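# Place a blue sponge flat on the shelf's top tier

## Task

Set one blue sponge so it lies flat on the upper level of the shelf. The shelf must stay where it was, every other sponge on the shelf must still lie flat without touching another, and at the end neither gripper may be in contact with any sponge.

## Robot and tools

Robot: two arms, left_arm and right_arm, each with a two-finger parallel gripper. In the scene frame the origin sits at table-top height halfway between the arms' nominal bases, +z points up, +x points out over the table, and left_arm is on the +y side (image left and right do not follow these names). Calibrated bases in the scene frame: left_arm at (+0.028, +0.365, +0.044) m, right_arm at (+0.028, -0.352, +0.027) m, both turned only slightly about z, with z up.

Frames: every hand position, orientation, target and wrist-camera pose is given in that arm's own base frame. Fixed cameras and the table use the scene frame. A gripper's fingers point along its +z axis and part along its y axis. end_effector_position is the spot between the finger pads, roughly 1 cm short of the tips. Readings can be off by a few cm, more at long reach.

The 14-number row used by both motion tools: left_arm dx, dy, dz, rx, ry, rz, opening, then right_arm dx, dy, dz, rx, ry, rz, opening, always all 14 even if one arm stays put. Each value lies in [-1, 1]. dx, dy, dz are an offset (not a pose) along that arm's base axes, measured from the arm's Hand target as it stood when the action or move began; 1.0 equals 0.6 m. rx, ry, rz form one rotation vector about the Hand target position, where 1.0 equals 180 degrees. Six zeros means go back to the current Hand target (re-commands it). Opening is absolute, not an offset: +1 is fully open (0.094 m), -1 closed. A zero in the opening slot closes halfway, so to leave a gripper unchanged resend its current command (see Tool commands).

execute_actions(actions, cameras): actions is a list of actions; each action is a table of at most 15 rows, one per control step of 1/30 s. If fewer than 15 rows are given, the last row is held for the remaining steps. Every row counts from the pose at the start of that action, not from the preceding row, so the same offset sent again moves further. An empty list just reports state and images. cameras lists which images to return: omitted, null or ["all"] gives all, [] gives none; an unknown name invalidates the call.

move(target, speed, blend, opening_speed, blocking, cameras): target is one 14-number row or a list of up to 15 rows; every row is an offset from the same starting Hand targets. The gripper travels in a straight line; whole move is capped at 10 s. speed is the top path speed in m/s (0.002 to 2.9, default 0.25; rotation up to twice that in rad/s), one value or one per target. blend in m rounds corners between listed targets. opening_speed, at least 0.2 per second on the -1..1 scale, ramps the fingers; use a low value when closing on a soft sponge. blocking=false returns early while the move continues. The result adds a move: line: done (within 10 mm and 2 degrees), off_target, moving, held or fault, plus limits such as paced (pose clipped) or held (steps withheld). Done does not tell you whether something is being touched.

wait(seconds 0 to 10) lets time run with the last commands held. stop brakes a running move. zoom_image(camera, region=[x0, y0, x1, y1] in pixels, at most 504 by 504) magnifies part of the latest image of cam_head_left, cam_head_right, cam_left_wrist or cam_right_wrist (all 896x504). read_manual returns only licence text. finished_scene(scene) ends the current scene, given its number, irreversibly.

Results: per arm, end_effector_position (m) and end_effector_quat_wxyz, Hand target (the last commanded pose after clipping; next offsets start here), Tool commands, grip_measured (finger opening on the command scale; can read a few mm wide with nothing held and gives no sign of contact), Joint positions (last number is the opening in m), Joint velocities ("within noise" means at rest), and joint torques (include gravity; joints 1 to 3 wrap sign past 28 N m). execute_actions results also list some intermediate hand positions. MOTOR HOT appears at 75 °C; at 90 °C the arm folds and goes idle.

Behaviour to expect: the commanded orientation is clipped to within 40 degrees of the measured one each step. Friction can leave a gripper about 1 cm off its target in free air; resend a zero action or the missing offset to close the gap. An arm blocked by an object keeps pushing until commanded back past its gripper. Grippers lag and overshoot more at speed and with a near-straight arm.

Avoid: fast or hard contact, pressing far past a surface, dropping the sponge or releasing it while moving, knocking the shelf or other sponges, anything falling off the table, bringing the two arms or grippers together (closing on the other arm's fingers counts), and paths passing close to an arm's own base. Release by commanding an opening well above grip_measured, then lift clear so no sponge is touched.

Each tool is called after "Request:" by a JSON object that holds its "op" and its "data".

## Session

Request:
{"op": "execute_actions", "data": {"actions": []}}

Scene clock: 0.00 s.
left_arm: end_effector_position=(+0.4062, +0.0450, +0.1053) grip_measured=+1.000 end_effector_quat_wxyz=(+0.570, -0.097, +0.805, +0.133) | right_arm: end_effector_position=(+0.4027, -0.0245, +0.1138) grip_measured=+1.000 end_effector_quat_wxyz=(+0.606, +0.063, +0.791, -0.059)
Joint positions: left_arm=[-0.056 1.587 0.449 0.792 -0.383 -0.025 0.094] | right_arm=[0.02 1.559 0.378 0.914 0.19 0.035 0.094]
Joint velocities: within noise
Joint torques (N m): no reading
Motor temperatures (°C): left_arm=[26 27 28 25 24 27 28] | right_arm=[27 29 26 27 27 28 28]
Heat: left arm: 28 °C; right arm: 29 °C.
Hand target: left_arm +0.4116, +0.0458, +0.1221; +0.590, -0.105, +0.790, +0.131 | right_arm +0.4073, -0.0259, +0.1300; +0.624, +0.070, +0.776, -0.058
Tool commands: left_gripper/opening=+1.0 right_gripper/opening=+1.0

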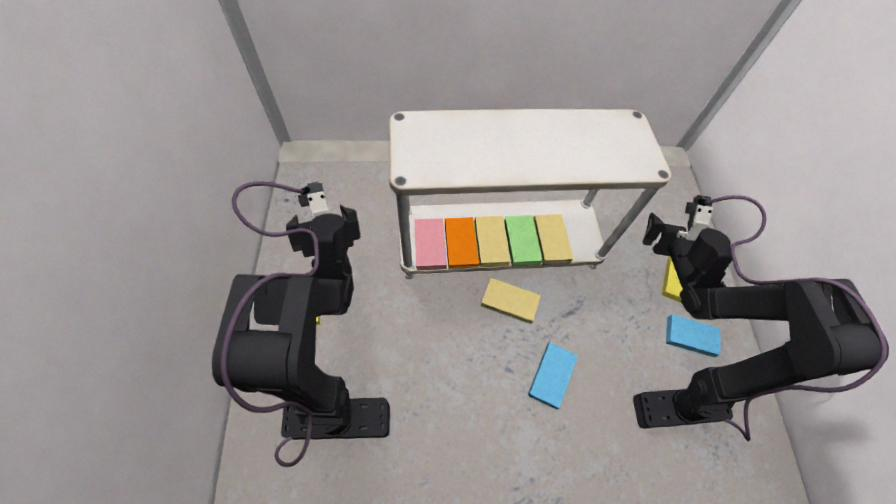

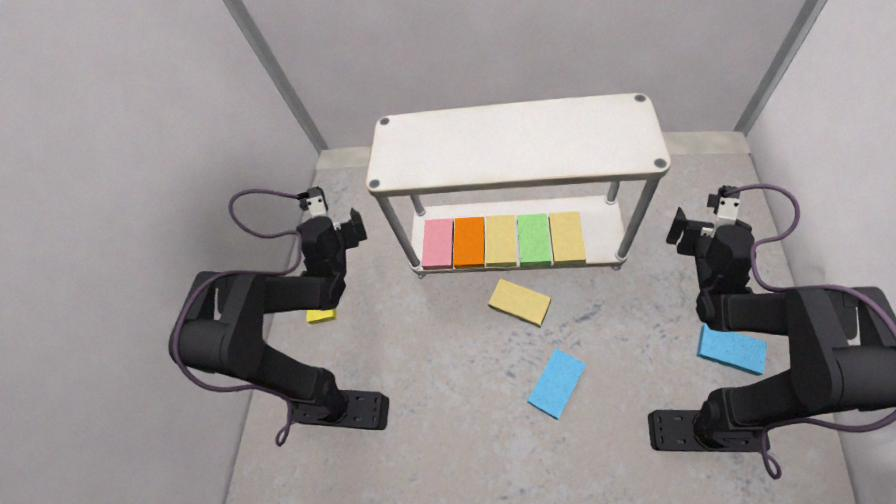

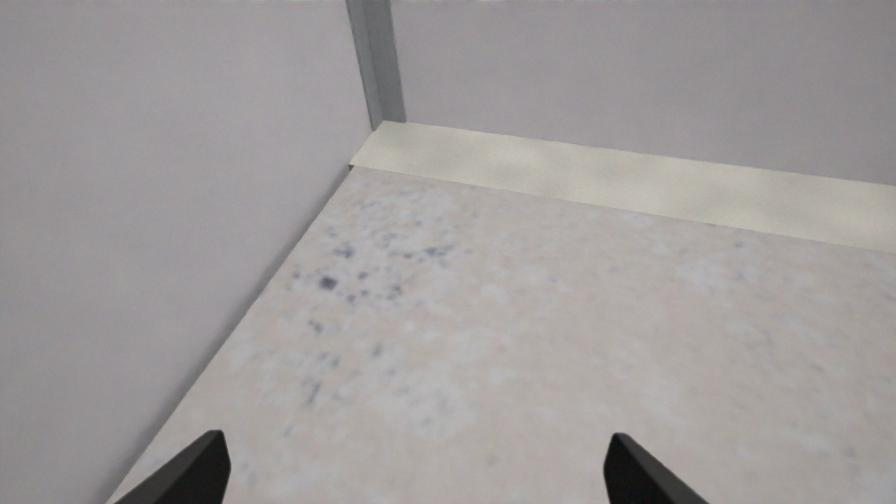

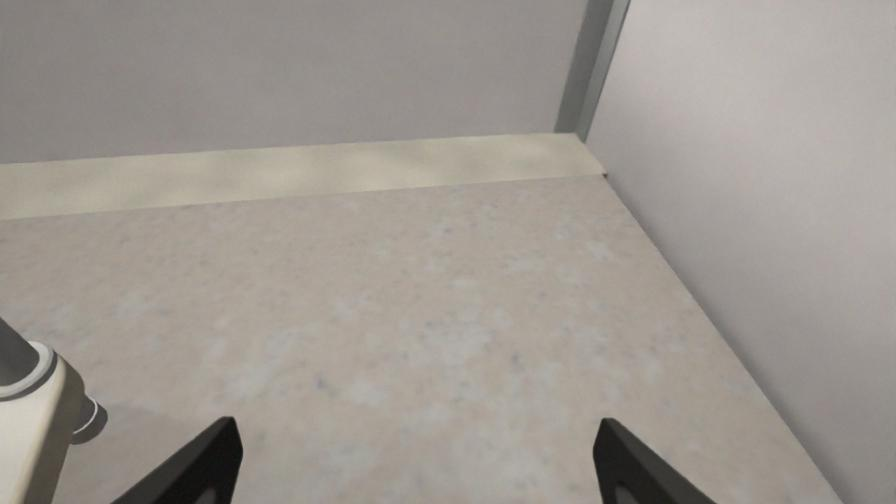

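Request:
{"op": "move", "data": {"target": [-0.62,-0.76,0.13,-0.0085,0.1695,-0.263,1,0,0,0,0,0,0,1], "speed": 0.4}}

Scene clock: 5.43 s.
left_arm: end_effector_position=(+0.0368, -0.4045, +0.1866) grip_measured=+1.000 end_effector_quat_wxyz=(+0.367, +0.261, +0.888, -0.091) | right_arm: end_effector_position=(+0.4027, -0.0245, +0.1138) grip_measured=+1.000 end_effector_quat_wxyz=(+0.606, +0.063, +0.791, -0.059)
Joint positions: left_arm=[-1.779 1.785 1.562 -1.049 -0.727 -1.091 0.094] | right_arm=[0.02 1.559 0.378 0.914 0.19 0.035 0.094]
Joint velocities: within noise
Joint torques (N m): left_arm=[0.27 -5.68 9.11 0.46 -0.34 -0.1] | right_arm=[-0.1 -5.91 5.16 2.2 -0.01 0]
Motor temperatures (°C): left_arm=[26 27 29 26 24 27 28] | right_arm=[27 29 27 29 27 28 28]
Heat: left arm: 29 °C; right arm: 29 °C.
Hand target: left_arm +0.0396, -0.4102, +0.2001; +0.368, +0.246, +0.891, -0.102 | right_arm +0.4073, -0.0259, +0.1300; +0.624, +0.070, +0.776, -0.058
Off the commanded pose: left_arm 0.015 m, 2 deg | right_arm 0.017 m, 3 deg.
move: off_target (left_arm, right_arm)

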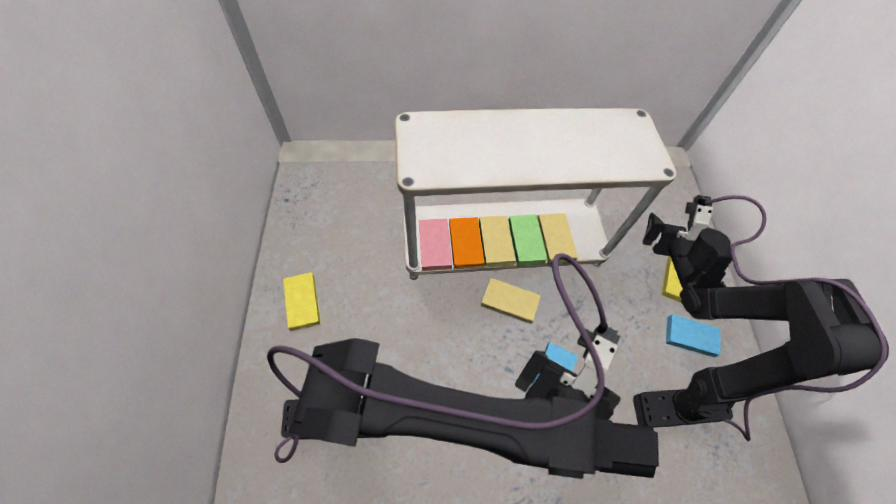

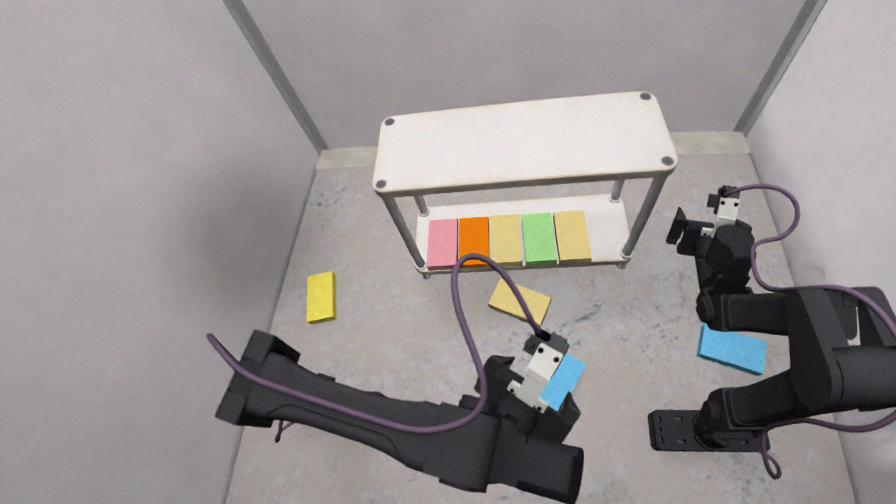

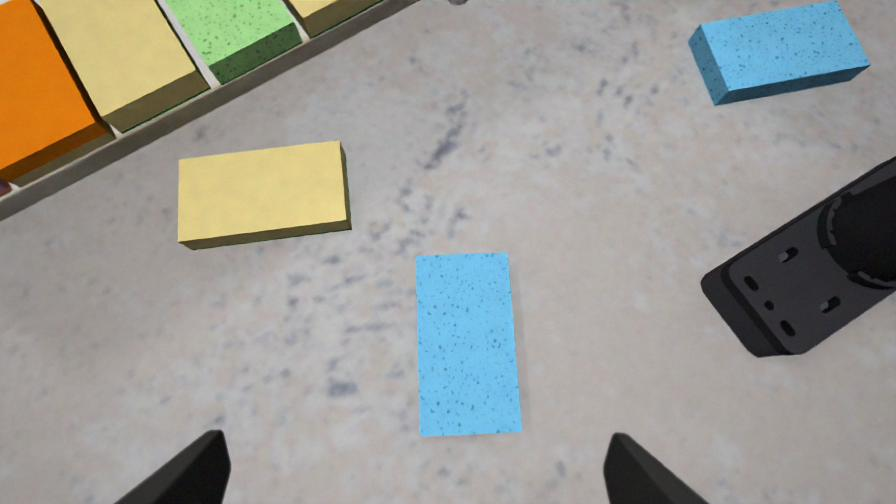

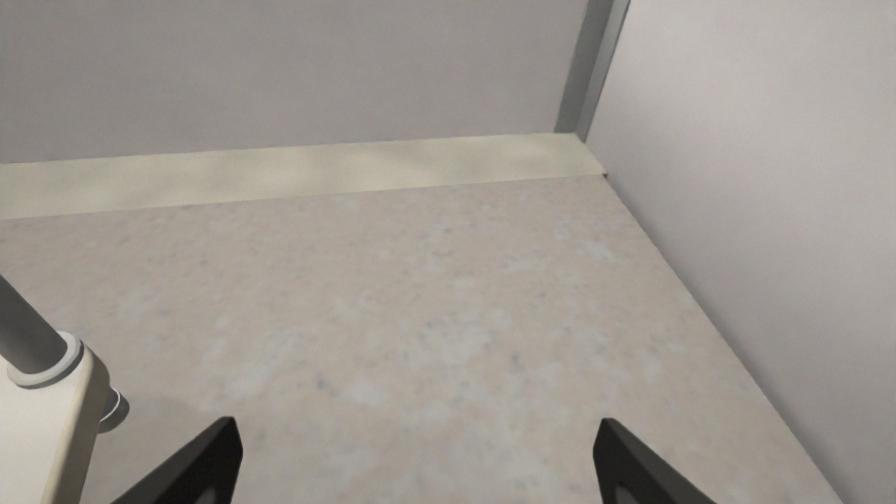

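Request:
{"op": "move", "data": {"target": [0.058,-0.078,-0.217,0,0,0,1,0,0,0,0,0,0,1]}}

Scene clock: 7.93 s.
left_arm: end_effector_position=(+0.0758, -0.4528, +0.0686) grip_measured=+1.000 end_effector_quat_wxyz=(+0.365, +0.247, +0.893, -0.090) | right_arm: end_effector_position=(+0.4027, -0.0245, +0.1138) grip_measured=+1.000 end_effector_quat_wxyz=(+0.606, +0.063, +0.791, -0.059)
Joint positions: left_arm=[-1.656 2.017 1.391 -0.564 -0.687 -0.979 0.094] | right_arm=[0.02 1.559 0.378 0.914 0.19 0.035 0.094]
Joint velocities: within noise
Joint torques (N m): left_arm=[0.38 -7.88 3.99 1.11 -0.32 0.04] | right_arm=[-0.09 -5.93 5.16 2.2 -0.01 0]
Motor temperatures (°C): left_arm=[26 28 29 26 25 27 28] | right_arm=[27 29 27 29 27 28 28]
Heat: left arm: 29 °C; right arm: 29 °C.
Hand target: left_arm +0.0744, -0.4570, +0.0699; +0.368, +0.246, +0.891, -0.102 | right_arm +0.4073, -0.0259, +0.1300; +0.624, +0.070, +0.776, -0.058
Off the commanded pose: left_arm 0.005 m, 2 deg | right_arm 0.017 m, 3 deg.
move: off_target (right_arm)

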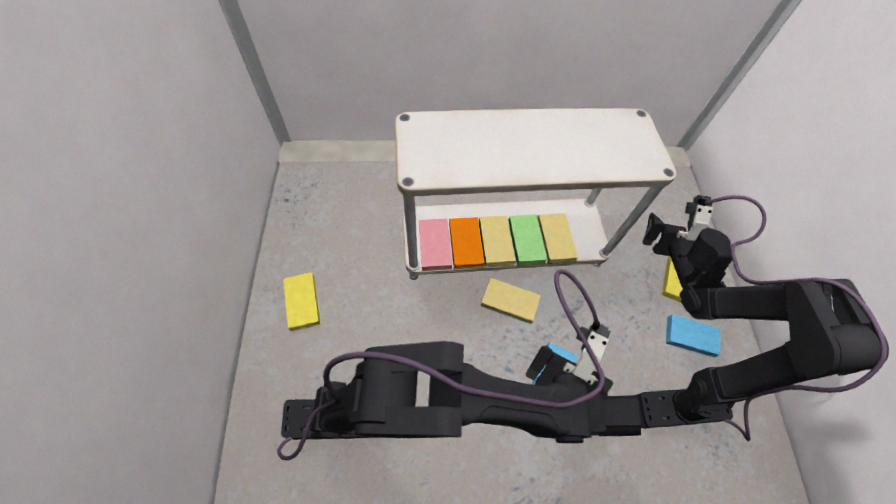

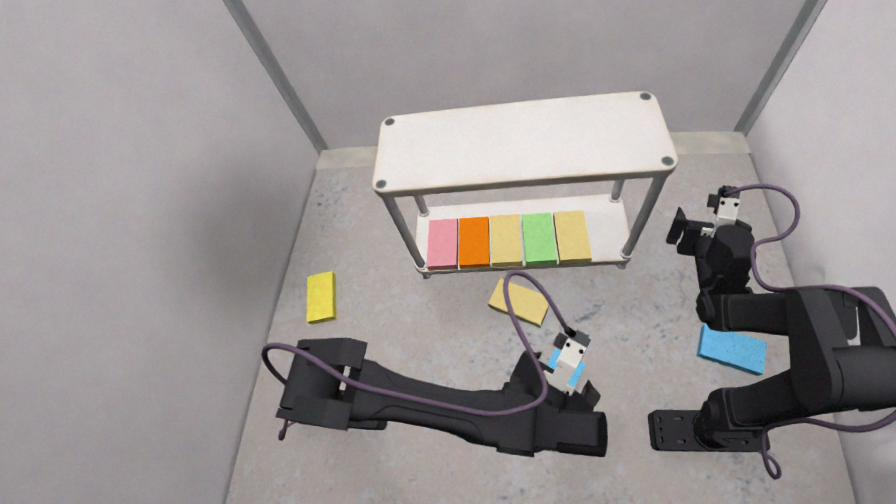

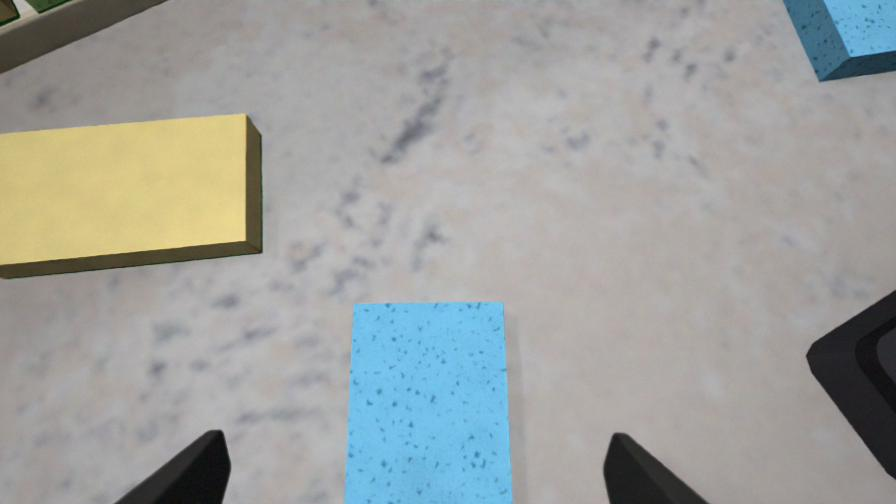

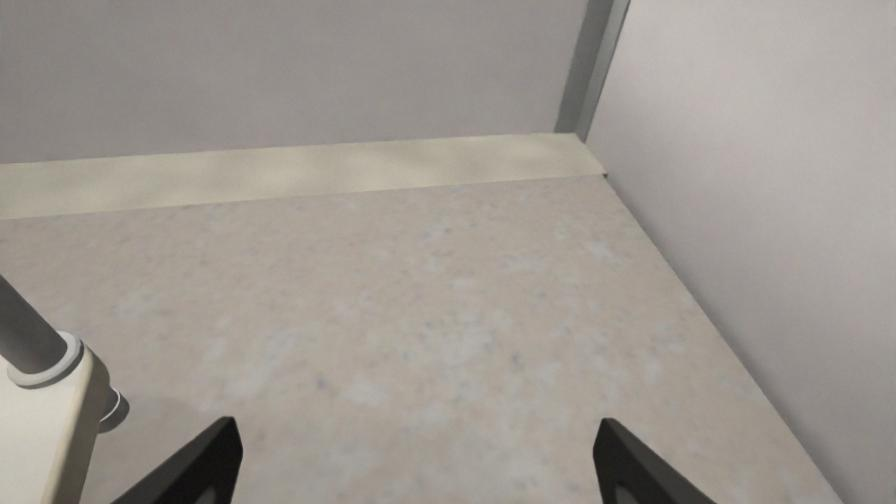

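Request:
{"op": "move", "data": {"target": [[-0.006,0.003,-0.162,0,0,0,1,0,0,0,0,0,0,1],[-0.006,0.003,-0.162,0,0,0,0.15,0,0,0,0,0,0,1],[-0.006,0.003,-0.1,0,0,0,0.15,0,0,0,0,0,0,1],[0.02,0.08,0.2,0,0,-0.06,0.15,0,0,0,0,0,0,1],[0.19,0.23,0.51,0,0,-0.189,0.15,0,0,0,0,0,0,1]], "speed": [0.13,0.13,0.15,0.3,0.3], "blend": [0,0,0.02,0.04,0], "opening_speed": 1}}

Scene clock: 14.53 s.
left_arm: end_effector_position=(+0.1950, -0.3219, +0.3605) grip_measured=+0.345 end_effector_quat_wxyz=(+0.315, +0.490, +0.789, -0.195) | right_arm: end_effector_position=(+0.4027, -0.0245, +0.1138) grip_measured=+1.000 end_effector_quat_wxyz=(+0.606, +0.063, +0.791, -0.059)
Joint positions: left_arm=[-0.99 1.534 1.973 -1.256 0.082 0.088 0.063] | right_arm=[0.02 1.559 0.378 0.914 0.19 0.035 0.094]
Joint velocities: within noise
Joint torques (N m): left_arm=[0.32 -3.85 8.31 1.05 0.18 0.06] | right_arm=[-0.1 -5.93 5.15 2.19 -0.01 0]
Motor temperatures (°C): left_arm=[26 28 29 26 25 27 28] | right_arm=[27 30 27 31 27 28 28]
Heat: left arm: 29 °C; right arm: 31 °C.
Hand target: left_arm +0.1884, -0.3190, +0.3759; +0.322, +0.496, +0.780, -0.205 | right_arm +0.4073, -0.0259, +0.1300; +0.624, +0.070, +0.776, -0.058
Off the commanded pose: left_arm 0.017 m, 2 deg | right_arm 0.017 m, 3 deg.
move: off_target (left_arm, right_arm); blend cut to 0.0185 m at target 3

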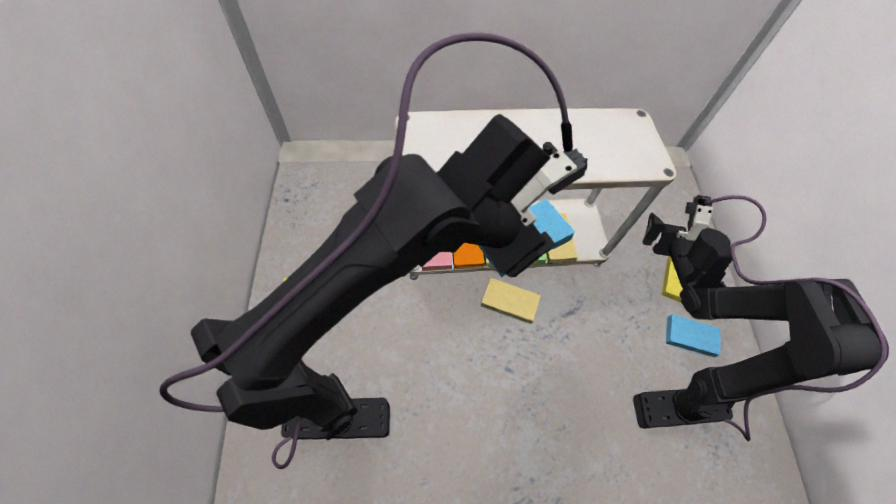

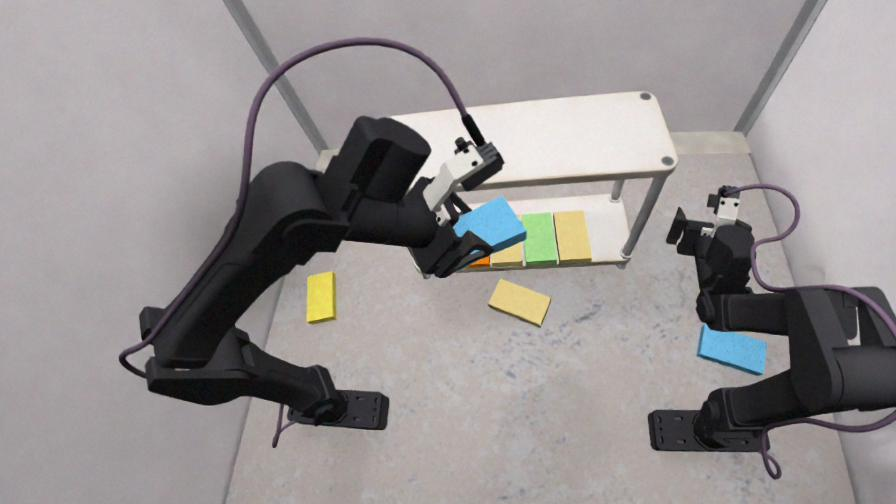

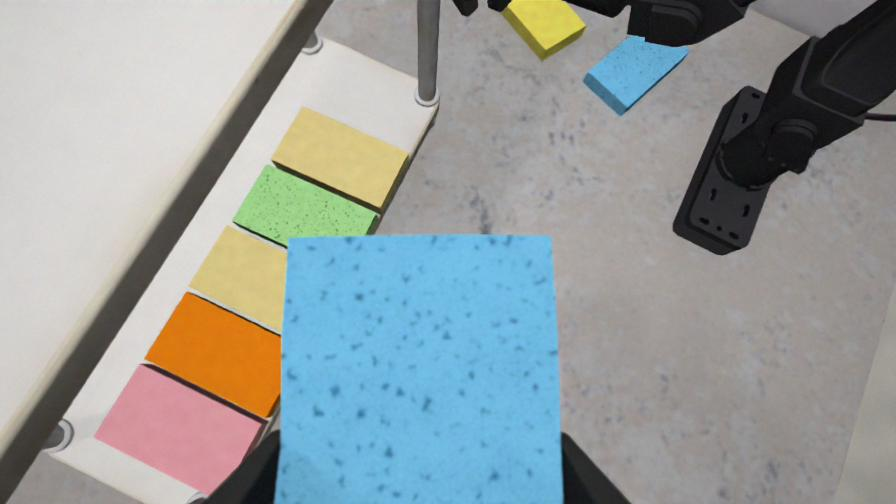

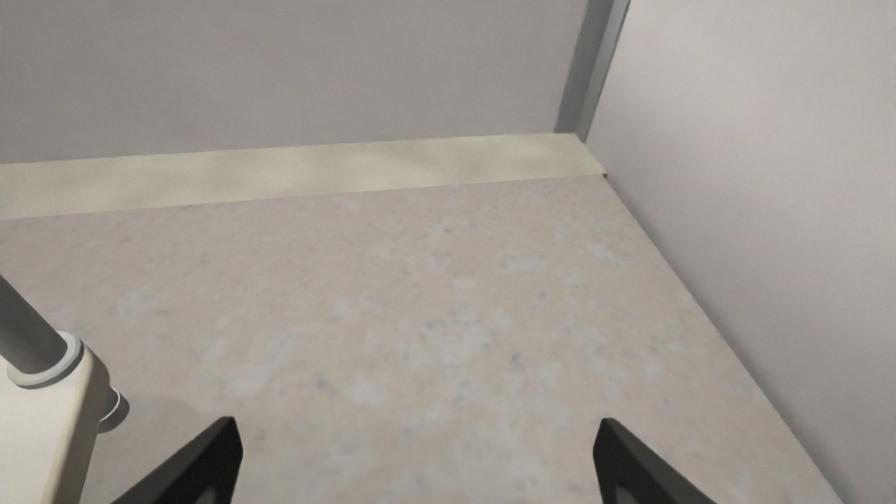

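Request:
{"op": "move", "data": {"target": [[0.18,0.08,0,0,0,0,0.15,0,0,0,0,0,0,1],[0.35,0.107,-0.02,0,0,0,0.15,0,0,0,0,0,0,1]], "blend": [0.03,0], "speed": 0.2}}

Request:
{"op": "zoom_image", "data": {"camera": "cam_head_left", "region": [380, 60, 580, 220]}}

Scene clock: 17.37 s.
left_arm: end_effector_position=(+0.4074, -0.2496, +0.3564) grip_measured=+0.345 end_effector_quat_wxyz=(+0.343, +0.478, +0.785, -0.192) | right_arm: end_effector_position=(+0.4027, -0.0245, +0.1138) grip_measured=+1.000 end_effector_quat_wxyz=(+0.606, +0.063, +0.791, -0.059)
Joint positions: left_arm=[-0.383 2.164 2.816 -1.536 0.468 0.541 0.063] | right_arm=[0.02 1.559 0.378 0.914 0.19 0.035 0.094]
Joint velocities: within noise
Joint torques (N m): left_arm=[-0.12 -6.98 6.63 0.94 0.5 0.04] | right_arm=[-0.1 -5.91 5.15 2.2 -0.01 0]
Motor temperatures (°C): left_arm=[26 28 30 26 25 27 28] | right_arm=[27 30 27 31 27 28 28]
Heat: left arm: 30 °C; right arm: 31 °C.
Hand target: left_arm +0.3984, -0.2548, +0.3639; +0.322, +0.496, +0.780, -0.205 | right_arm +0.4073, -0.0259, +0.1300; +0.624, +0.070, +0.776, -0.058
Off the commanded pose: left_arm 0.013 m, 4 deg | right_arm 0.017 m, 3 deg.
joint sent to its limit (left arm) — joint 4 (wrist pitch), lower limit. The joint targets are off in position, not in orientation.
move: off_target (left_arm, right_arm)

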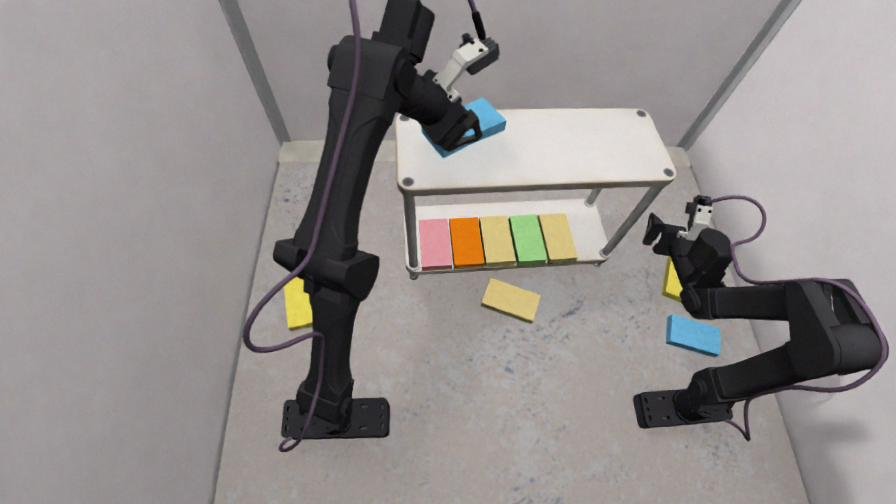

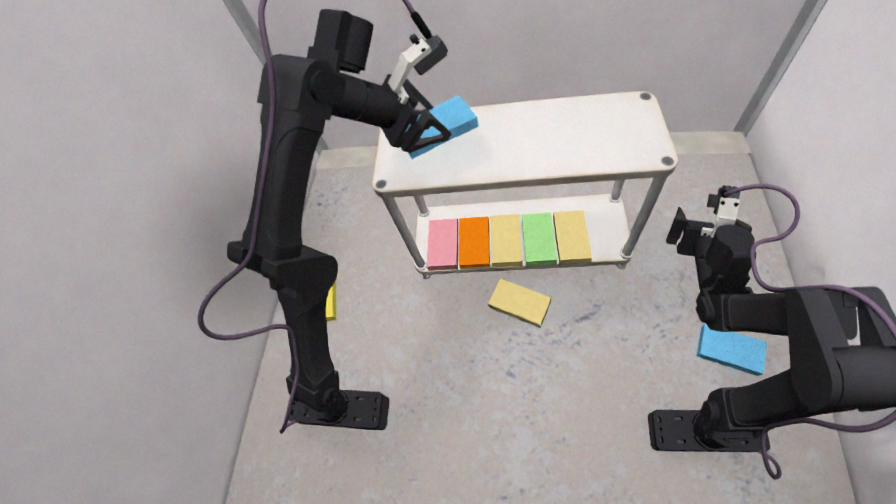

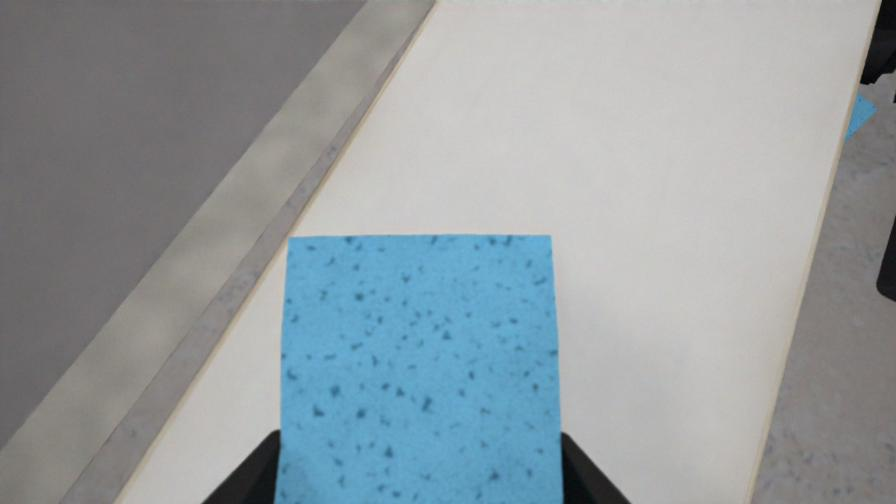

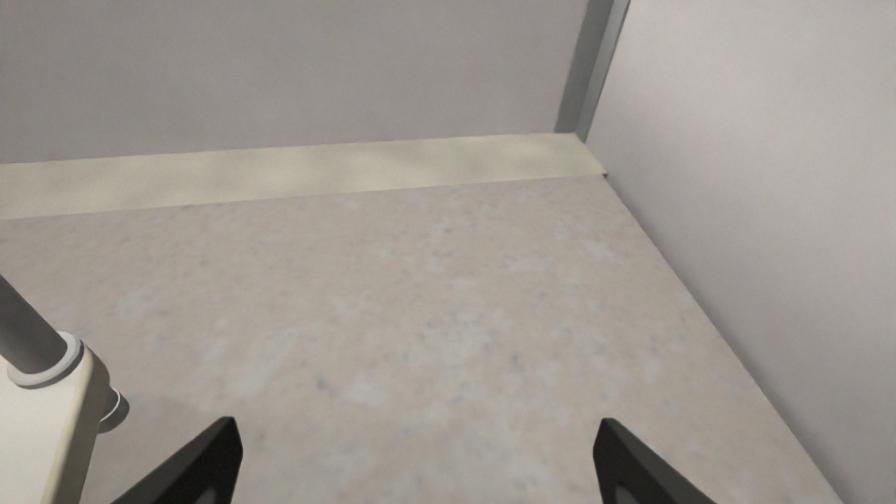

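Scaled by 2.520 from the camera's 896x504 image, which has a finer 1280x720 frame.

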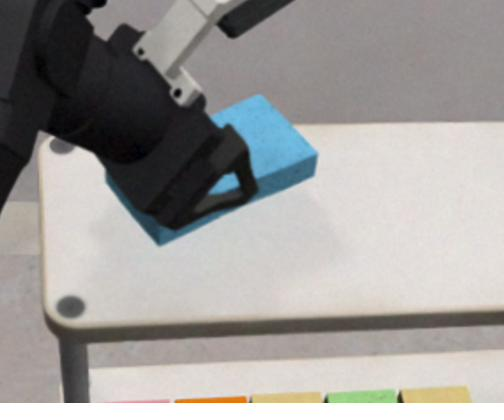

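Request:
{"op": "move", "data": {"target": [[-0.05,-0.03,-0.01,0,0,-0.06,0.15,0,0,0,0,0,0,1],[-0.055,-0.035,-0.037,0,0,-0.06,0.15,0,0,0,0,0,0,1]], "speed": [0.15,0.06]}}

Request:
{"op": "zoom_image", "data": {"camera": "cam_head_left", "region": [380, 60, 580, 220]}}

Scene clock: 19.23 s.
left_arm: end_effector_position=(+0.3873, -0.2720, +0.3314) grip_measured=+0.345 end_effector_quat_wxyz=(+0.309, +0.559, +0.738, -0.217) | right_arm: end_effector_position=(+0.4027, -0.0245, +0.1138) grip_measured=+1.000 end_effector_quat_wxyz=(+0.606, +0.063, +0.791, -0.059)
Joint positions: left_arm=[-0.416 2.149 2.691 -1.536 0.55 0.714 0.063] | right_arm=[0.02 1.559 0.378 0.914 0.19 0.035 0.094]
Joint velocities: within noise
Joint torques (N m): left_arm=[-0.75 -10.5 2.44 0.8 0.53 0.02] | right_arm=[-0.09 -5.93 5.15 2.2 -0.01 0]
Motor temperatures (°C): left_arm=[26 29 30 26 25 27 28] | right_arm=[27 30 27 31 27 28 28]
Heat: left arm: 30 °C; right arm: 31 °C.
Hand target: left_arm +0.3654, -0.2758, +0.3417; +0.302, +0.567, +0.729, -0.235 | right_arm +0.4073, -0.0259, +0.1300; +0.624, +0.070, +0.776, -0.058
Off the commanded pose: left_arm 0.024 m, 3 deg | right_arm 0.017 m, 3 deg.
joint sent to its limit (left arm) — joint 4 (wrist pitch), lower limit. The joint targets are off in position, not in orientation.
move: off_target (left_arm, right_arm)

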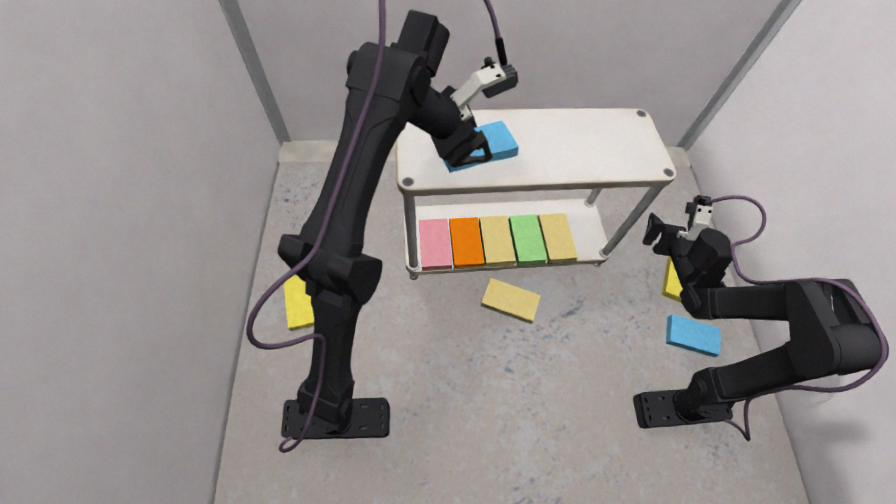

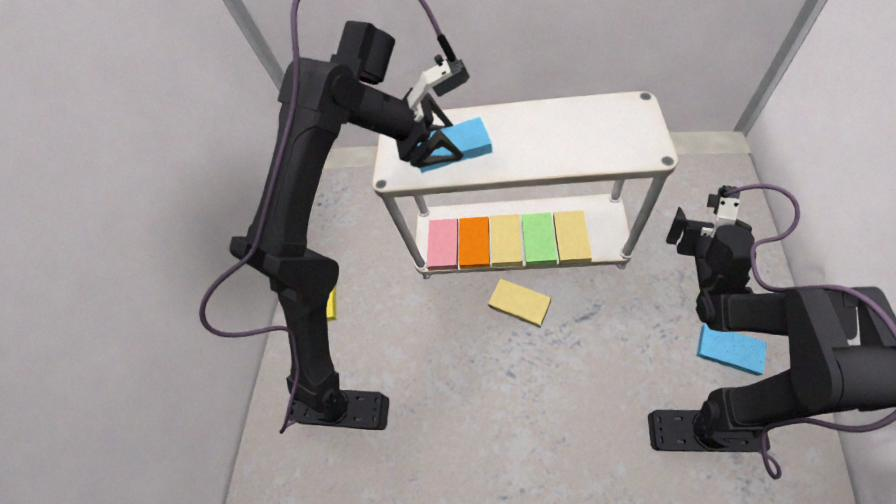

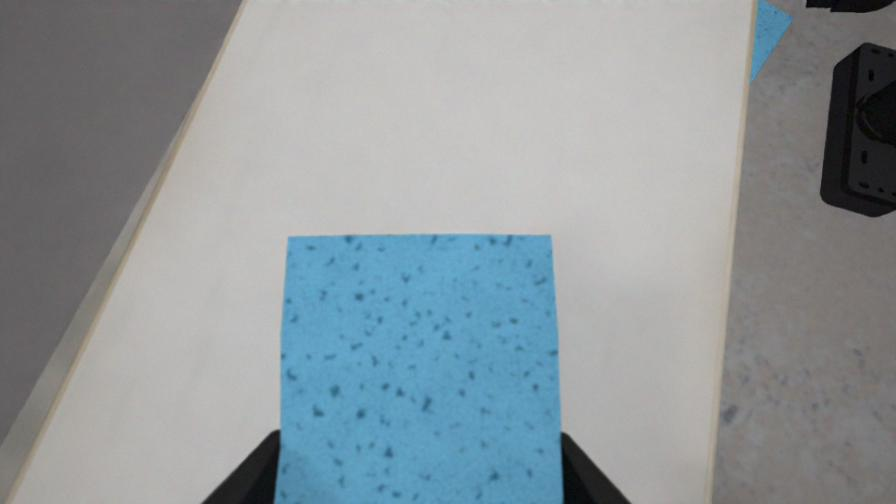

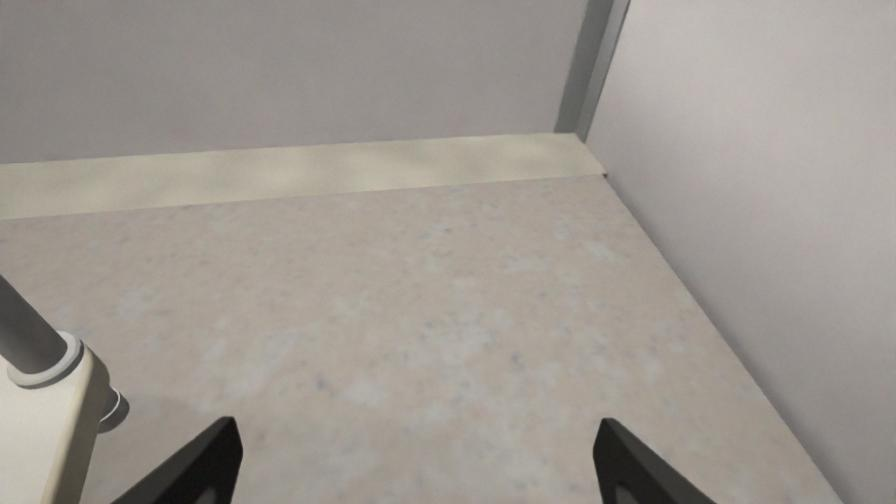

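Scaled by 2.520 from the camera's 896x504 image, which has a finer 1280x720 frame.

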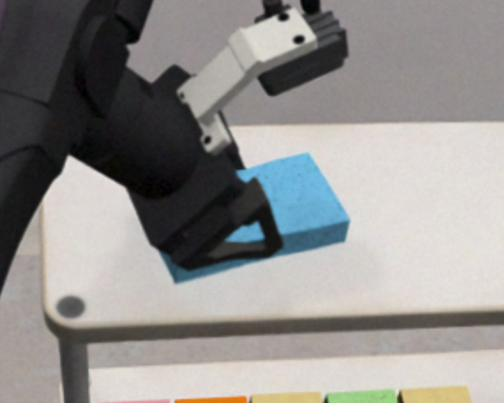

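Request:
{"op": "move", "data": {"target": [0.027,0.006,-0.037,0.005,0,0,0.15,0,0,0,0,0,0,1], "speed": 0.05}}

Request:
{"op": "zoom_image", "data": {"camera": "cam_head_right", "region": [360, 60, 560, 220]}}

Scene clock: 20.60 s.
left_arm: end_effector_position=(+0.3869, -0.2722, +0.3305) grip_measured=+0.345 end_effector_quat_wxyz=(+0.318, +0.571, +0.724, -0.221) | right_arm: end_effector_position=(+0.4027, -0.0245, +0.1138) grip_measured=+1.000 end_effector_quat_wxyz=(+0.606, +0.063, +0.791, -0.059)
Joint positions: left_arm=[-0.409 2.103 2.59 -1.475 0.576 0.749 0.063] | right_arm=[0.02 1.559 0.378 0.914 0.19 0.035 0.094]
Joint velocities: within noise
Joint torques (N m): left_arm=[0.2 -7.61 1.76 0.93 0.26 0.02] | right_arm=[-0.09 -5.91 5.15 2.2 -0.01 0]
Motor temperatures (°C): left_arm=[26 29 29 26 25 27 28] | right_arm=[27 30 27 32 27 28 28]
Heat: left arm: 29 °C; right arm: 32 °C.
Hand target: left_arm +0.3816, -0.2722, +0.3195; +0.297, +0.570, +0.731, -0.229 | right_arm +0.4073, -0.0259, +0.1300; +0.624, +0.070, +0.776, -0.058
Off the commanded pose: left_arm 0.012 m, 3 deg | right_arm 0.017 m, 3 deg.
move: off_target (left_arm, right_arm)

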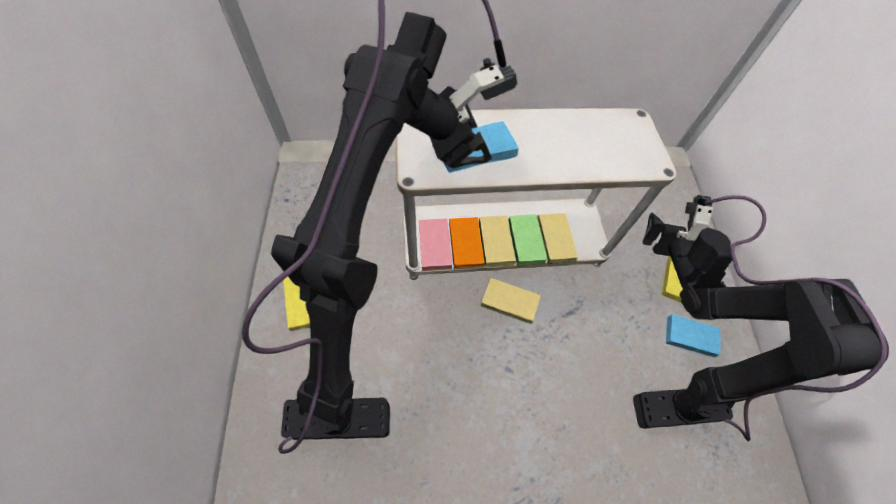

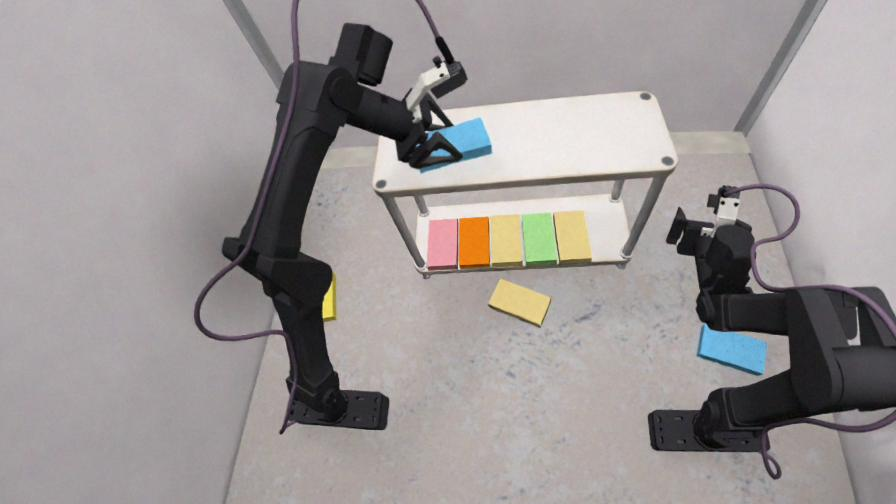

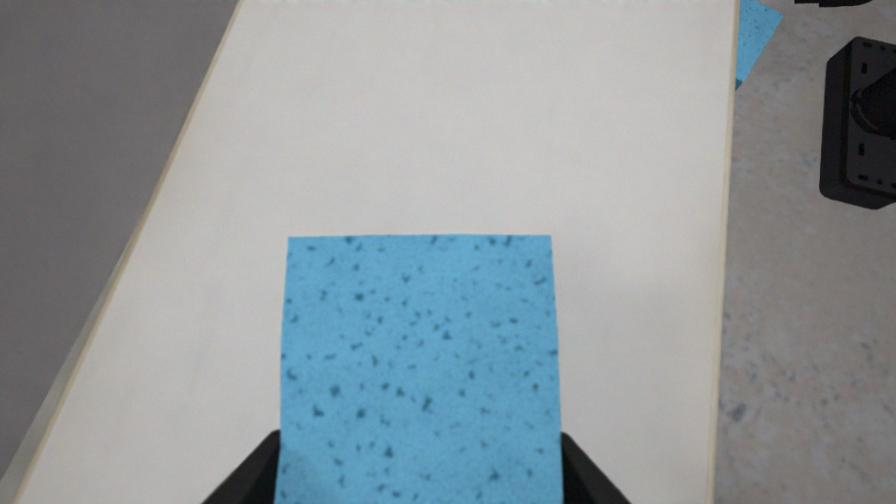

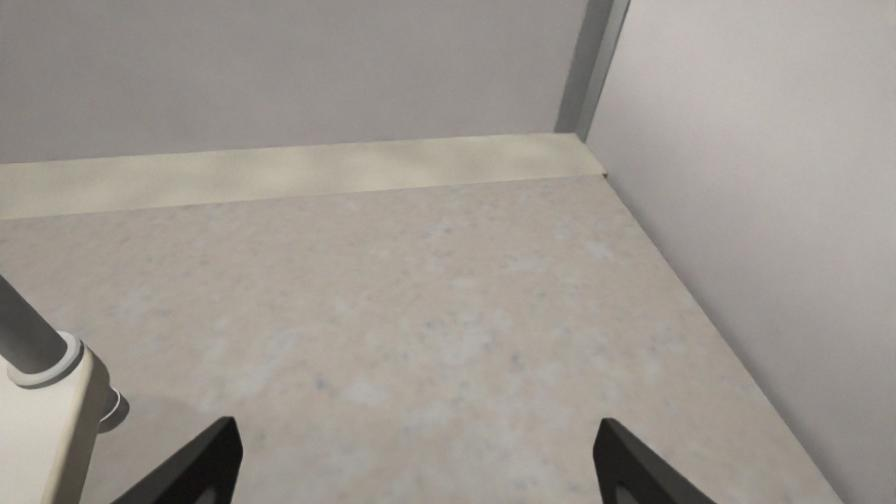

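Scaled by 2.520 from the camera's 896x504 image, which has a finer 1280x720 frame.

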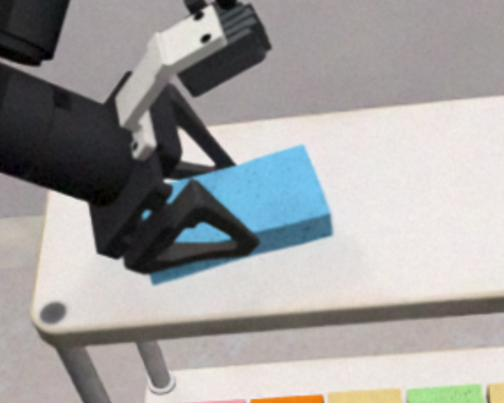

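Request:
{"op": "move", "data": {"target": [[0.003,0,0.012,0.005,0,0,0.16,0,0,0,0,0,0,1],[0.003,0,0.012,0.005,0,0,0.95,0,0,0,0,0,0,1],[-0.005,0.02,0.035,0,0,0,1,0,0,0,0,0,0,1],[-0.04,0.12,0.14,0,0,0,1,0,0,0,0,0,0,1],[-0.09,0.22,0.19,0,0,0,1,0,0,0,0,0,0,1]], "speed": [0.05,0.05,0.08,0.15,0.2], "opening_speed": 0.6}}

Scene clock: 28.80 s.
left_arm: end_effector_position=(+0.3420, -0.1350, +0.4288) grip_measured=+0.997 end_effector_quat_wxyz=(+0.437, +0.504, +0.723, -0.179) | right_arm: end_effector_position=(+0.4027, -0.0245, +0.1138) grip_measured=+1.000 end_effector_quat_wxyz=(+0.606, +0.063, +0.791, -0.059)
Joint positions: left_arm=[-0.044 1.738 2.423 -1.539 0.746 0.881 0.094] | right_arm=[0.02 1.559 0.378 0.914 0.19 0.035 0.094]
Joint velocities: within noise
Joint torques (N m): left_arm=[0.29 -5.7 2.61 0.93 0.67 0.04] | right_arm=[-0.09 -5.91 5.16 2.2 -0.01 0]
Motor temperatures (°C): left_arm=[26 29 29 26 25 27 28] | right_arm=[27 30 27 33 27 28 28]
Heat: left arm: 29 °C; right arm: 33 °C.
Hand target: left_arm +0.3276, -0.1402, +0.4335; +0.297, +0.570, +0.731, -0.229 | right_arm +0.4073, -0.0259, +0.1300; +0.624, +0.070, +0.776, -0.058
Off the commanded pose: left_arm 0.016 m, 19 deg | right_arm 0.017 m, 3 deg.
joint sent to its limit (left arm) — joint 4 (wrist pitch), lower limit. The joint targets are off in position and orientation.
move: off_target (left_arm, right_arm); target 2's new opening was sent with left_arm's hand 0.006 m and 3 deg from that target; target 3's new opening was sent with left_arm's hand 0.021 m and 1 deg from that target

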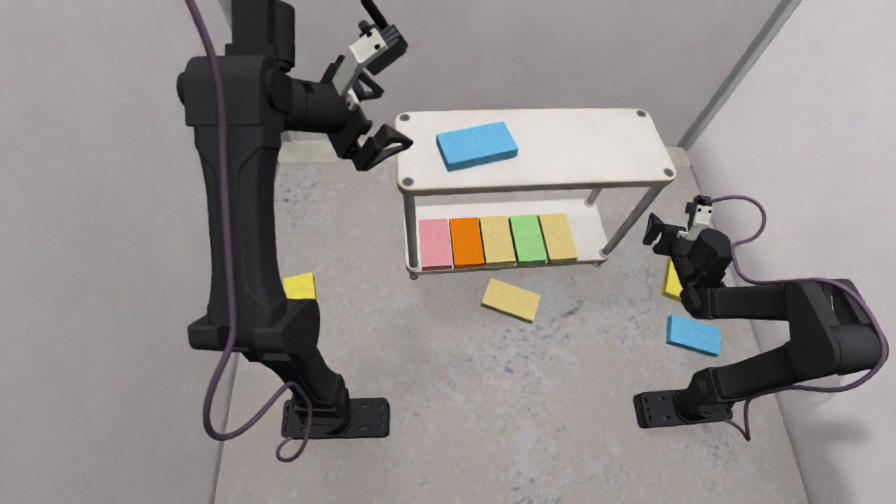

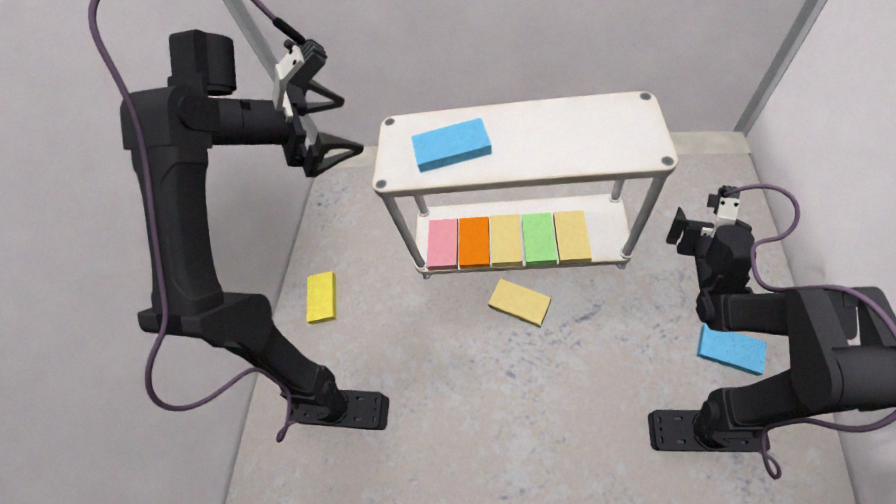

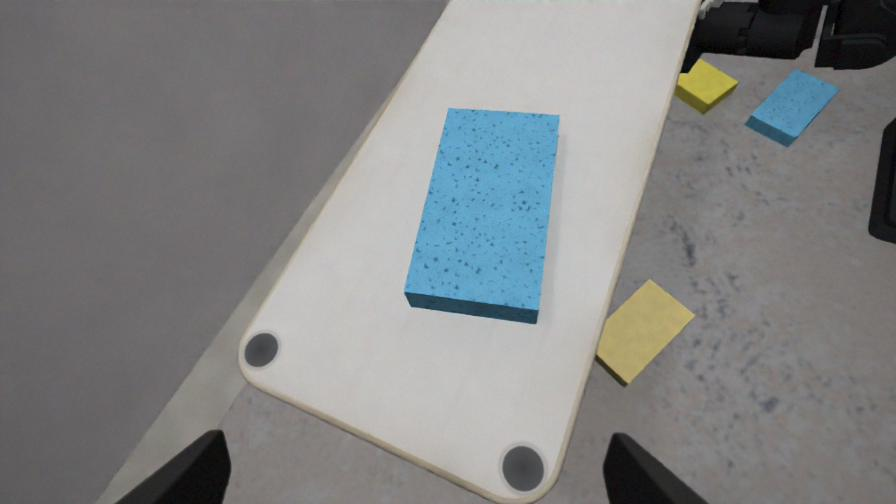

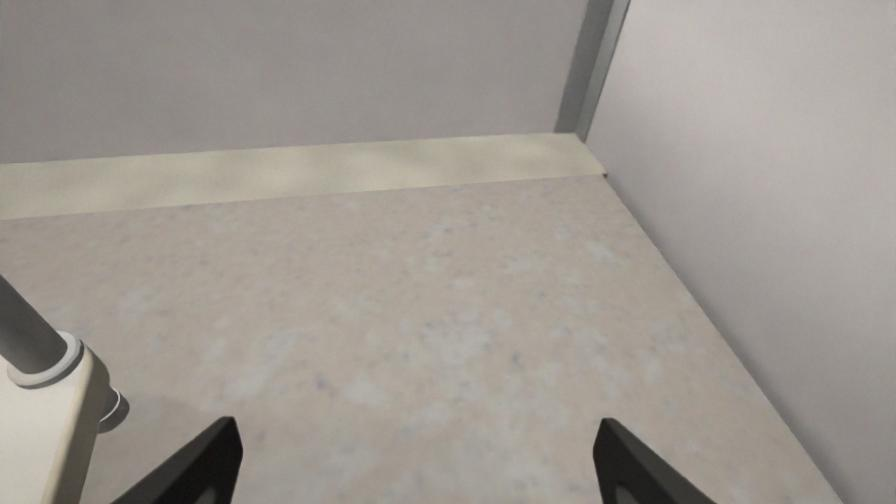

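Request:
{"op": "finished_scene", "data": {"scene": 3}}

The scene is finished: the task was done.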